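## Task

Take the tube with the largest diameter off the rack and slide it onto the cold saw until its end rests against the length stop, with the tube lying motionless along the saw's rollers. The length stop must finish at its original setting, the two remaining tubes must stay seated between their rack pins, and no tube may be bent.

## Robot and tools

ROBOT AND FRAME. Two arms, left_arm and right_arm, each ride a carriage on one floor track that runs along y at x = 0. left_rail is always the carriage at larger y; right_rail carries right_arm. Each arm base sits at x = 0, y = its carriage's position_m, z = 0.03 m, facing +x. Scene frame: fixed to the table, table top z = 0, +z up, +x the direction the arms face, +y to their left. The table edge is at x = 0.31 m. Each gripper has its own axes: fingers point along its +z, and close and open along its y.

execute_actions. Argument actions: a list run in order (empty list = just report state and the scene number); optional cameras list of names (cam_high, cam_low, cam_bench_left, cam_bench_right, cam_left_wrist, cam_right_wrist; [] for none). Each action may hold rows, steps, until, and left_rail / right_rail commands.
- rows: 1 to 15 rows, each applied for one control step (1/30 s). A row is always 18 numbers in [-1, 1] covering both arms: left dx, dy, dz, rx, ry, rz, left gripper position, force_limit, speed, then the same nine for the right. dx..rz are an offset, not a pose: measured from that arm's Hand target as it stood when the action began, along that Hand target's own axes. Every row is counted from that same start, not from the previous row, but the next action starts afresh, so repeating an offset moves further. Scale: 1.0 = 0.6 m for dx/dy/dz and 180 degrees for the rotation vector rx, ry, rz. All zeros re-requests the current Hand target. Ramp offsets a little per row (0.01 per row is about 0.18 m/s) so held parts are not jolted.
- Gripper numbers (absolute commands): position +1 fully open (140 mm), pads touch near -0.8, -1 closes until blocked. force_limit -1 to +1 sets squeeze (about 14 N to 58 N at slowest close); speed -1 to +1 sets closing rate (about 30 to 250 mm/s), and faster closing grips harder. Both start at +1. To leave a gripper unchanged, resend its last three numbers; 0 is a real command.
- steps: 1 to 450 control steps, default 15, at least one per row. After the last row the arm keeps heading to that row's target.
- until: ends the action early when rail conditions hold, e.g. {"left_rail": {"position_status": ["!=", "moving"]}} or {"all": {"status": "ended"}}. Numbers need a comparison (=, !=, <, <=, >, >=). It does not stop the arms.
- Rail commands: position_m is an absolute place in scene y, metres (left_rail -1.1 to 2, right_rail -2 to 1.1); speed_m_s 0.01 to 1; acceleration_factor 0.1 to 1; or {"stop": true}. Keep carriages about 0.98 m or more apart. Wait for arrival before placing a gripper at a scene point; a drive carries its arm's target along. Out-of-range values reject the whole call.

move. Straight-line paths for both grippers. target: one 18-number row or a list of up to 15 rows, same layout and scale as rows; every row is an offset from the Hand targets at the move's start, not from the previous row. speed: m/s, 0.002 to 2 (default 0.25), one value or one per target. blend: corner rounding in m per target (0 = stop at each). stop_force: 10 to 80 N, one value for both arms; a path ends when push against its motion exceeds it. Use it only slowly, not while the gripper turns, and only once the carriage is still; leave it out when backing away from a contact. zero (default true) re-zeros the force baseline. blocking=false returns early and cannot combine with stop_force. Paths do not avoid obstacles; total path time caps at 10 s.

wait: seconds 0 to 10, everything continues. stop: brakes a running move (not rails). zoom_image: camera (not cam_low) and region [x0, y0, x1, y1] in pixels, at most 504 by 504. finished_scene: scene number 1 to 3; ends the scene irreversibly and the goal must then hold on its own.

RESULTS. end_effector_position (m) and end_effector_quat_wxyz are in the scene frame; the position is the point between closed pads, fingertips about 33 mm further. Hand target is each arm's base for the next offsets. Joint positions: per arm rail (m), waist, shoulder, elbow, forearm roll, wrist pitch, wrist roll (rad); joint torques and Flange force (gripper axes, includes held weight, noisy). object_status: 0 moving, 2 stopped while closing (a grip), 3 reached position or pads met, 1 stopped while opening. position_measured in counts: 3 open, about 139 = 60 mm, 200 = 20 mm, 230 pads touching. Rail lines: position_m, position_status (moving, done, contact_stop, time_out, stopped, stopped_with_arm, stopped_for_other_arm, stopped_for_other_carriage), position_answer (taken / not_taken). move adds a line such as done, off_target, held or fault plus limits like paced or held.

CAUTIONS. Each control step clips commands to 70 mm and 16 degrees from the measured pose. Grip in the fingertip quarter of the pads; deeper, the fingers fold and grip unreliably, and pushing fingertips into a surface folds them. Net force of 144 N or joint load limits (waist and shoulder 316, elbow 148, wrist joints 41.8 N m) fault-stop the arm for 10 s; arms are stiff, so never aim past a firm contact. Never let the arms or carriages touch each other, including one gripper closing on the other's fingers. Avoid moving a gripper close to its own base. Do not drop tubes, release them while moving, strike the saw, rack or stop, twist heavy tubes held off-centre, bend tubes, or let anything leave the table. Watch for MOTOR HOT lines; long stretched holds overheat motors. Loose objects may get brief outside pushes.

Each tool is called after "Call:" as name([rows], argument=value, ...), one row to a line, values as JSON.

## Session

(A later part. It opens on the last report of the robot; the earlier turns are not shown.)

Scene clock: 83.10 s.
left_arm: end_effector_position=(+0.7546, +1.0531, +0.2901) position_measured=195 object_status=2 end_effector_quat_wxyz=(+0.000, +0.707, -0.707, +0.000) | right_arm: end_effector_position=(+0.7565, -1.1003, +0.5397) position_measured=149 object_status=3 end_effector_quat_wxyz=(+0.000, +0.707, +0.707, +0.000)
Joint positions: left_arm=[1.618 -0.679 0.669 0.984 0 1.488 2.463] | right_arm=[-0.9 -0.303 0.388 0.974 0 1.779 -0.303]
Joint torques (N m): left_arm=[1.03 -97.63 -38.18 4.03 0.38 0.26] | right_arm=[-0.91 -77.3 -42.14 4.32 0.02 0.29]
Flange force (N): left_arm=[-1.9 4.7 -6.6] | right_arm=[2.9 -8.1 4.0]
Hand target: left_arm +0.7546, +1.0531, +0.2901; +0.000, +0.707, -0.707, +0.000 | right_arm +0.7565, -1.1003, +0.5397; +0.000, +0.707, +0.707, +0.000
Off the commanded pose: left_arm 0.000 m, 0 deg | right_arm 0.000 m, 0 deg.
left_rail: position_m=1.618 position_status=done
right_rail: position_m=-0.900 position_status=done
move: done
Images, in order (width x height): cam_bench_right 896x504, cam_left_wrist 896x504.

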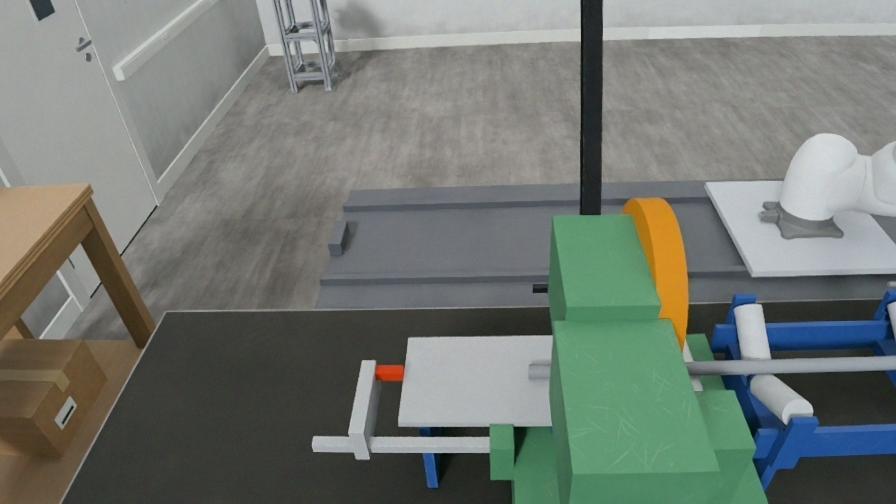

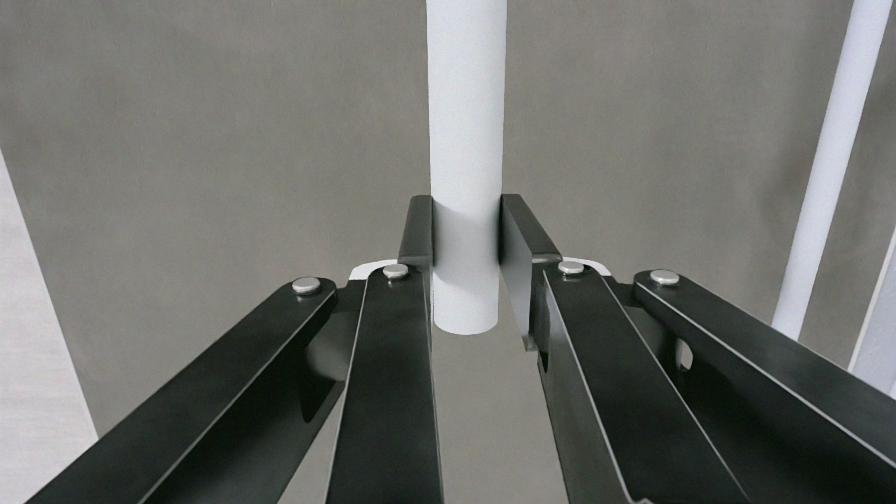

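Call:
execute_actions([
  {"left_rail": {"position_m": 1.448, "speed_m_s": 0.12}, "steps": 120, "until": {"left_rail": {"position_status": ["!=", "moving"]}}},
], cameras=["cam_left_wrist", "cam_bench_right"])

Call:
zoom_image(camera="cam_bench_right", region=[330, 310, 580, 450])

Scene clock: 86.13 s.
left_arm: end_effector_position=(+0.7546, +0.8834, +0.2902) position_measured=195 object_status=2 end_effector_quat_wxyz=(+0.000, +0.707, -0.707, +0.000) | right_arm: end_effector_position=(+0.7565, -1.1003, +0.5397) position_measured=149 object_status=3 end_effector_quat_wxyz=(+0.000, +0.707, +0.707, +0.000)
Joint positions: left_arm=[1.448 -0.679 0.669 0.984 0 1.488 2.463] | right_arm=[-0.9 -0.303 0.388 0.974 0 1.779 -0.303]
Joint torques (N m): left_arm=[2.35 -87.51 -31.48 4.23 0.73 0.26] | right_arm=[-1.11 -77.4 -42.14 4.33 -0.01 0.3]
Flange force (N): left_arm=[0.6 4.4 -17.8] | right_arm=[3.1 -7.8 3.8]
Hand target: left_arm +0.7546, +0.8835, +0.2901; +0.000, +0.707, -0.707, +0.000 | right_arm +0.7565, -1.1003, +0.5397; +0.000, +0.707, +0.707, +0.000
Tool commands: left_gripper/position=-1.0 left_gripper/force_limit=+0.3 left_gripper/speed=-1.0 right_gripper/position=-0.16 right_gripper/force_limit=+0.8 right_gripper/speed=-0.5
Off the commanded pose: left_arm 0.000 m, 0 deg | right_arm 0.000 m, 0 deg.
left_rail: position_m=1.448 speed_m_s=0.12 position_status=done
right_rail: position_m=-0.900 position_status=done
Images, in order (width x height): cam_bench_right 896x504, cam_left_wrist 896x504.

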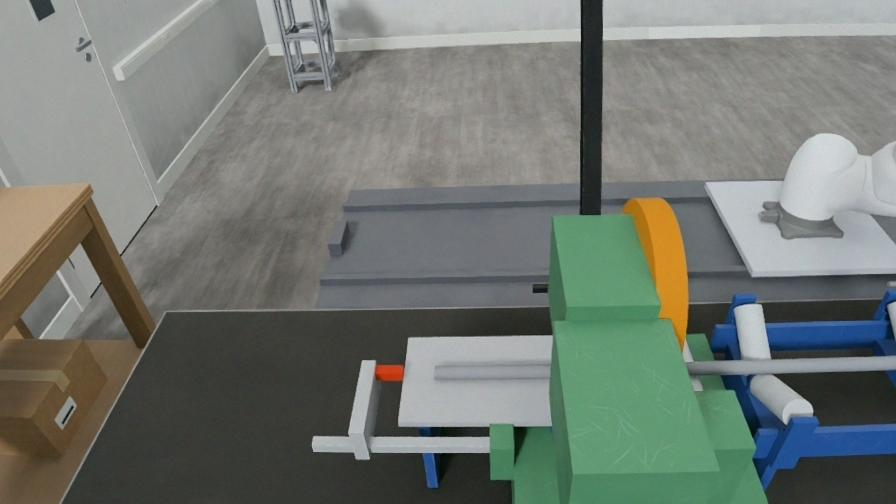

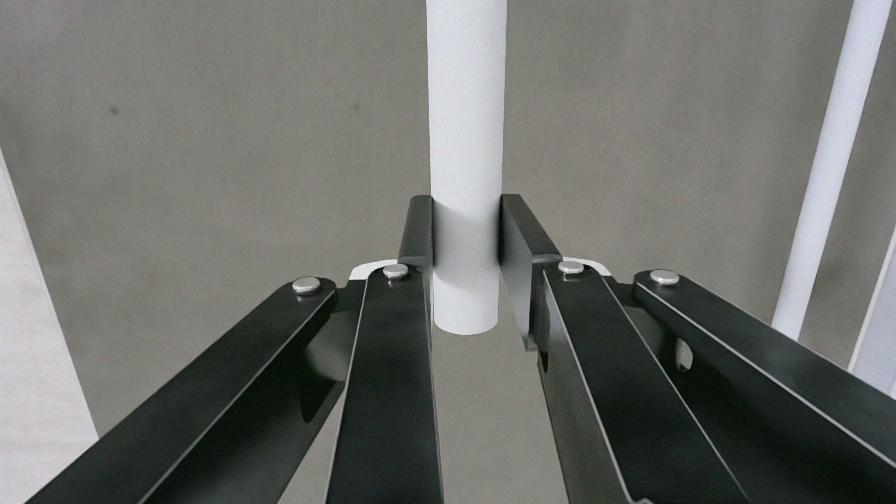

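Scaled by 2.016 from the camera's 896x504 image, which has a finer 1280x720 frame.

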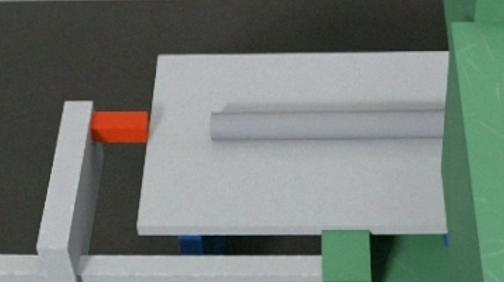

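Call:
move([
  [0, 0, -0.004, 0, 0, 0, -1, 0.3, -1, 0, 0, 0, 0, 0, 0, -0.16, 0.8, -0.5],
], speed=0.02, cameras=[])

Call:
move([
  [0.07, 0, 0, 0, 0, 0, -1, 0.3, -1, 0, 0, 0, 0, 0, 0, -0.16, 0.8, -0.5],
], speed=0.04, stop_force=12, cameras=["cam_bench_right"])

Call:
zoom_image(camera="cam_bench_right", region=[360, 330, 480, 410])

Scene clock: 88.73 s.
left_arm: end_effector_position=(+0.7546, +0.8835, +0.2925) position_measured=195 object_status=2 end_effector_quat_wxyz=(+0.000, +0.707, -0.707, +0.000) | right_arm: end_effector_position=(+0.7565, -1.1003, +0.5397) position_measured=149 object_status=3 end_effector_quat_wxyz=(+0.000, +0.707, +0.707, +0.000)
Joint positions: left_arm=[1.448 -0.679 0.669 0.981 0 1.492 2.463] | right_arm=[-0.9 -0.303 0.388 0.974 0 1.779 -0.303]
Joint torques (N m): left_arm=[0.59 -103.96 -41.07 3.89 0.83 0.25] | right_arm=[-1.13 -77.53 -42.17 4.3 0.03 0.27]
Flange force (N): left_arm=[-0.9 2.7 -0.2] | right_arm=[3.2 -7.6 3.9]
Hand target: left_arm +0.7546, +0.8835, +0.2925; +0.000, +0.707, -0.707, +0.000 | right_arm +0.7565, -1.1003, +0.5397; +0.000, +0.707, +0.707, +0.000
Off the commanded pose: left_arm 0.000 m, 0 deg | right_arm 0.000 m, 0 deg.
left_rail: position_m=1.448 speed_m_s=0.12 position_status=done
right_rail: position_m=-0.900 position_status=done
move: done
No camera images: "cameras" was empty.

Scene clock: 90.53 s.
left_arm: end_effector_position=(+0.7546, +0.8415, +0.2925) position_measured=195 object_status=2 end_effector_quat_wxyz=(+0.000, +0.707, -0.707, +0.000) | right_arm: end_effector_position=(+0.7565, -1.1003, +0.5397) position_measured=149 object_status=3 end_effector_quat_wxyz=(+0.000, +0.707, +0.707, +0.000)
Joint positions: left_arm=[1.448 -0.713 0.72 0.892 0 1.529 2.429] | right_arm=[-0.9 -0.303 0.388 0.974 0 1.779 -0.303]
Joint torques (N m): left_arm=[0.92 -106.12 -41 3.54 0.62 0.28] | right_arm=[-1.11 -77.4 -42.2 4.3 0.01 0.28]
Flange force (N): left_arm=[-2.6 5.7 -1.0] | right_arm=[3.4 -7.9 4.1]
Hand target: left_arm +0.7546, +0.8415, +0.2925; +0.000, +0.707, -0.707, +0.000 | right_arm +0.7565, -1.1003, +0.5397; +0.000, +0.707, +0.707, +0.000
Off the commanded pose: left_arm 0.000 m, 0 deg | right_arm 0.000 m, 0 deg.
left_rail: position_m=1.448 speed_m_s=0.12 position_status=done
right_rail: position_m=-0.900 position_status=done
move: done
Images, in order (width x height): cam_bench_right 896x504.

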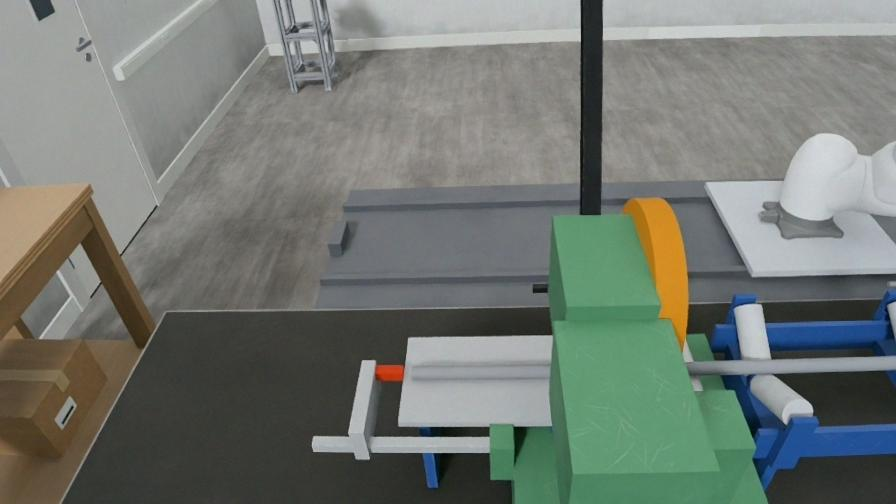

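Scaled by 4.200 from the camera's 896x504 image, which has a finer 1280x720 frame.

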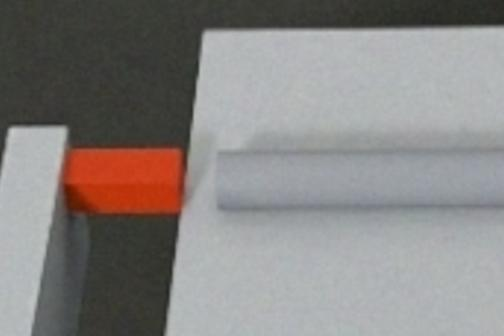

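Call:
move([
  [0.037, 0, 0, 0, 0, 0, -1, 0.3, -1, 0, 0, 0, 0, 0, 0, -0.16, 0.8, -0.5],
], speed=0.008, stop_force=10, cameras=["cam_bench_right"])

Call:
zoom_image(camera="cam_bench_right", region=[360, 330, 480, 410])

Scene clock: 93.97 s.
left_arm: end_effector_position=(+0.7546, +0.8239, +0.2925) position_measured=195 object_status=2 end_effector_quat_wxyz=(+0.000, +0.707, -0.707, +0.000) | right_arm: end_effector_position=(+0.7565, -1.1003, +0.5397) position_measured=149 object_status=3 end_effector_quat_wxyz=(+0.000, +0.707, +0.707, +0.000)
Joint positions: left_arm=[1.448 -0.726 0.744 0.851 0 1.546 2.415] | right_arm=[-0.9 -0.303 0.388 0.974 0 1.779 -0.303]
Joint torques (N m): left_arm=[-11.12 -105.58 -44.26 -0.58 -3.29 0.14] | right_arm=[-0.99 -77.49 -42.31 4.37 -0.01 0.31]
Flange force (N): left_arm=[-19.9 6.4 -2.6] | right_arm=[3.0 -8.1 4.2]
Hand target: left_arm +0.7546, +0.8239, +0.2925; +0.000, +0.707, -0.707, +0.000 (not the last commanded pose) | right_arm +0.7565, -1.1003, +0.5397; +0.000, +0.707, +0.707, +0.000
Off the commanded pose: left_arm 0.005 m, 0 deg | right_arm 0.000 m, 0 deg.
left_rail: position_m=1.448 speed_m_s=0.12 position_status=done
right_rail: position_m=-0.900 position_status=done
move: contact (left_arm)
Images, in order (width x height): cam_bench_right 896x504.

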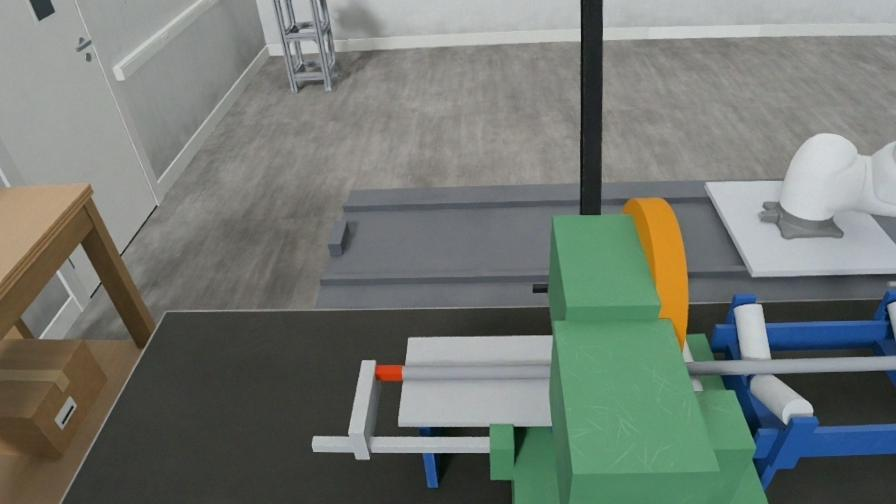

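Scaled by 4.200 from the camera's 896x504 image, which has a finer 1280x720 frame.

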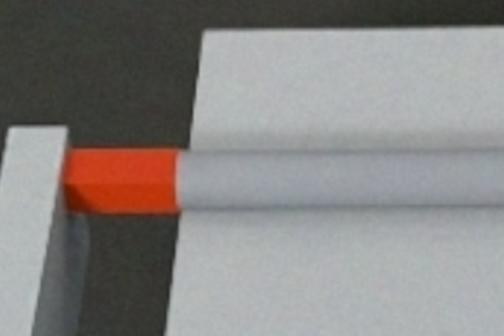

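Call:
move([
  [0, 0, 0, 0, 0, 0, -0.3, 0.3, -1, 0, 0, 0, 0, 0, 0, -0.16, 0.8, -0.5],
  [0, 0, -0.2, 0, 0, 0, -0.3, 0.3, -1, 0, 0, 0, 0, 0, 0, -0.16, 0.8, -0.5],
], speed=0.15)

Call:
zoom_image(camera="cam_bench_right", region=[360, 330, 480, 410])

Scene clock: 96.63 s.
left_arm: end_effector_position=(+0.7546, +0.8239, +0.4125) position_measured=167 object_status=3 end_effector_quat_wxyz=(+0.000, +0.707, -0.707, +0.000) | right_arm: end_effector_position=(+0.7565, -1.1003, +0.5397) position_measured=149 object_status=3 end_effector_quat_wxyz=(+0.000, +0.707, +0.707, +0.000)
Joint positions: left_arm=[1.448 -0.726 0.772 0.586 0 1.784 2.415] | right_arm=[-0.9 -0.303 0.388 0.974 0 1.779 -0.303]
Joint torques (N m): left_arm=[2.4 -115.36 -43.63 4.24 0.43 0.15] | right_arm=[-0.97 -77.58 -41.99 4.33 0.02 0.35]
Flange force (N): left_arm=[0.0 0.0 0.0] | right_arm=[2.7 -7.1 3.5]
Hand target: left_arm +0.7546, +0.8239, +0.4125; +0.000, +0.707, -0.707, +0.000 | right_arm +0.7565, -1.1003, +0.5397; +0.000, +0.707, +0.707, +0.000
Off the commanded pose: left_arm 0.000 m, 0 deg | right_arm 0.000 m, 0 deg.
left_rail: position_m=1.448 speed_m_s=0.12 position_status=done
right_rail: position_m=-0.900 position_status=done
move: done

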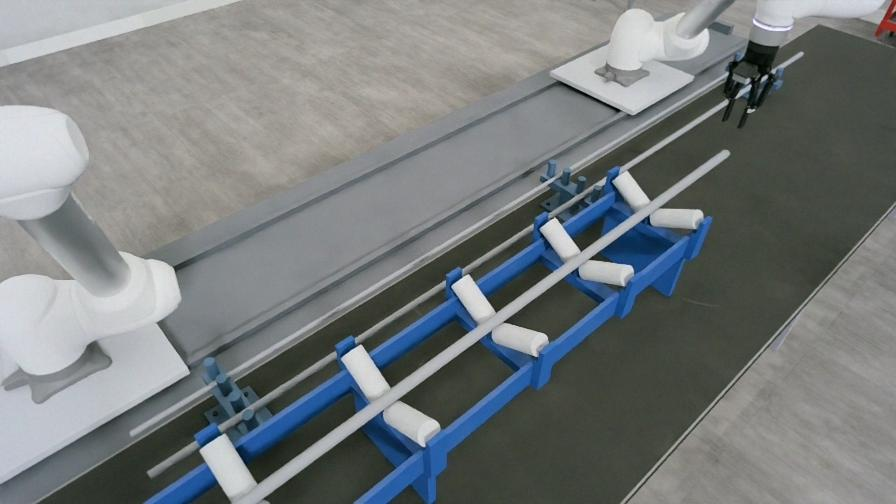

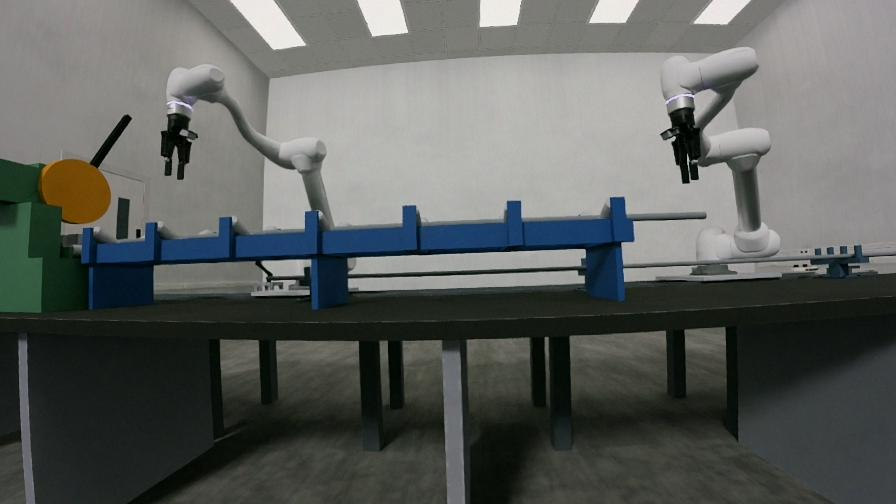

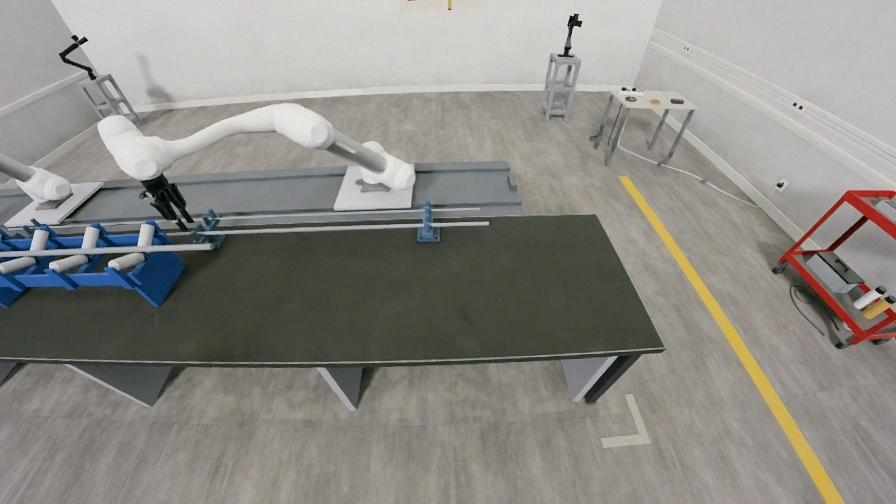

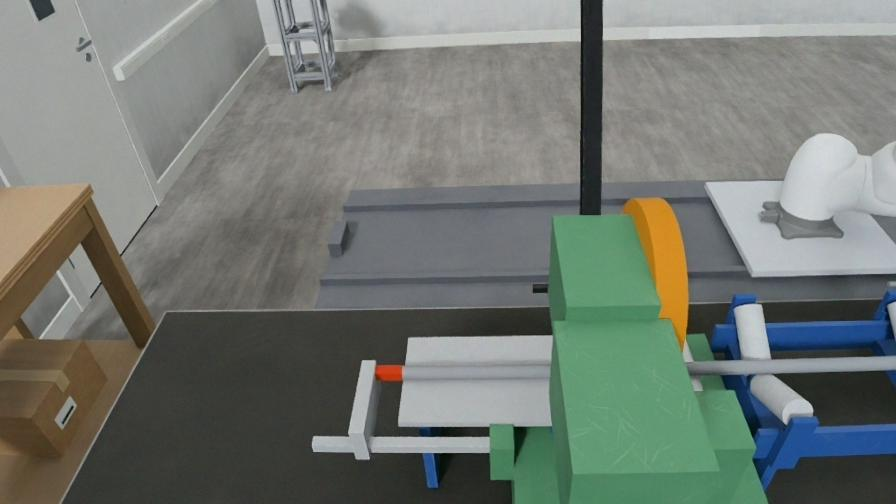

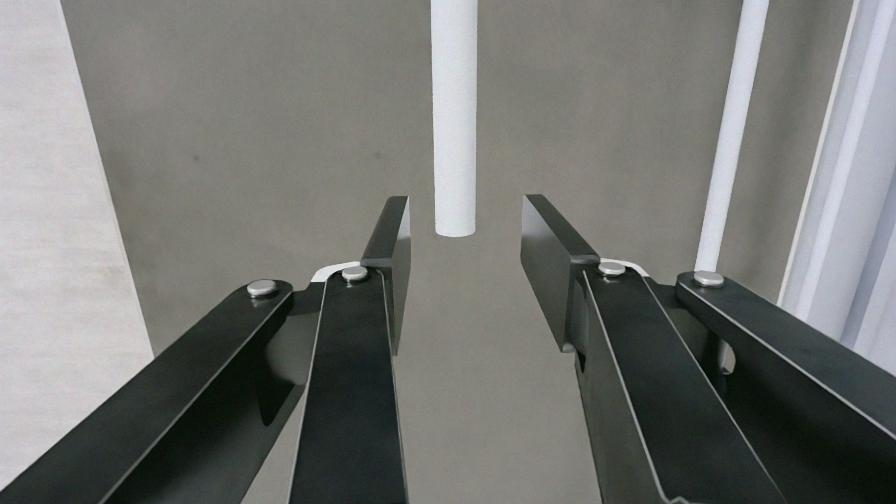

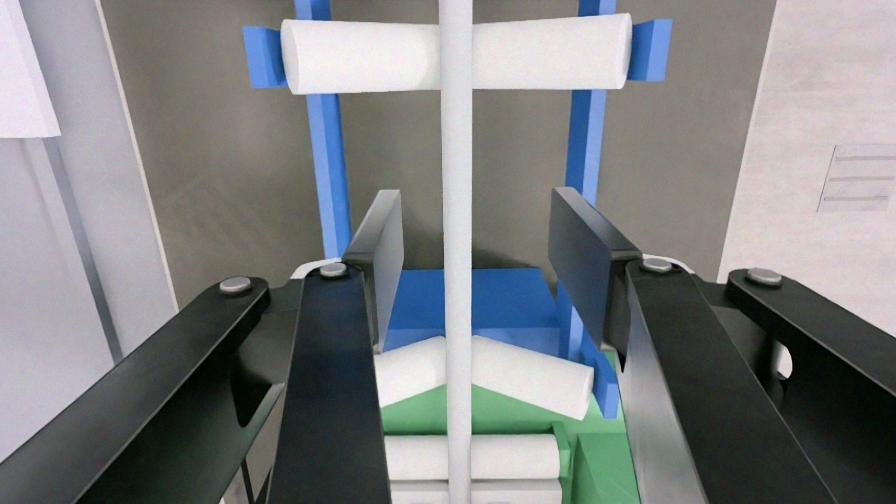

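Scaled by 4.200 from the camera's 896x504 image, which has a finer 1280x720 frame.

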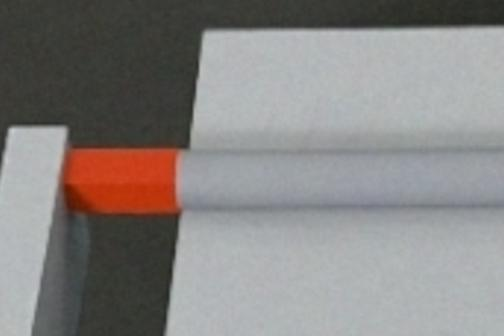

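Call:
finished_scene(scene=1)

The scene is finished: the task was done.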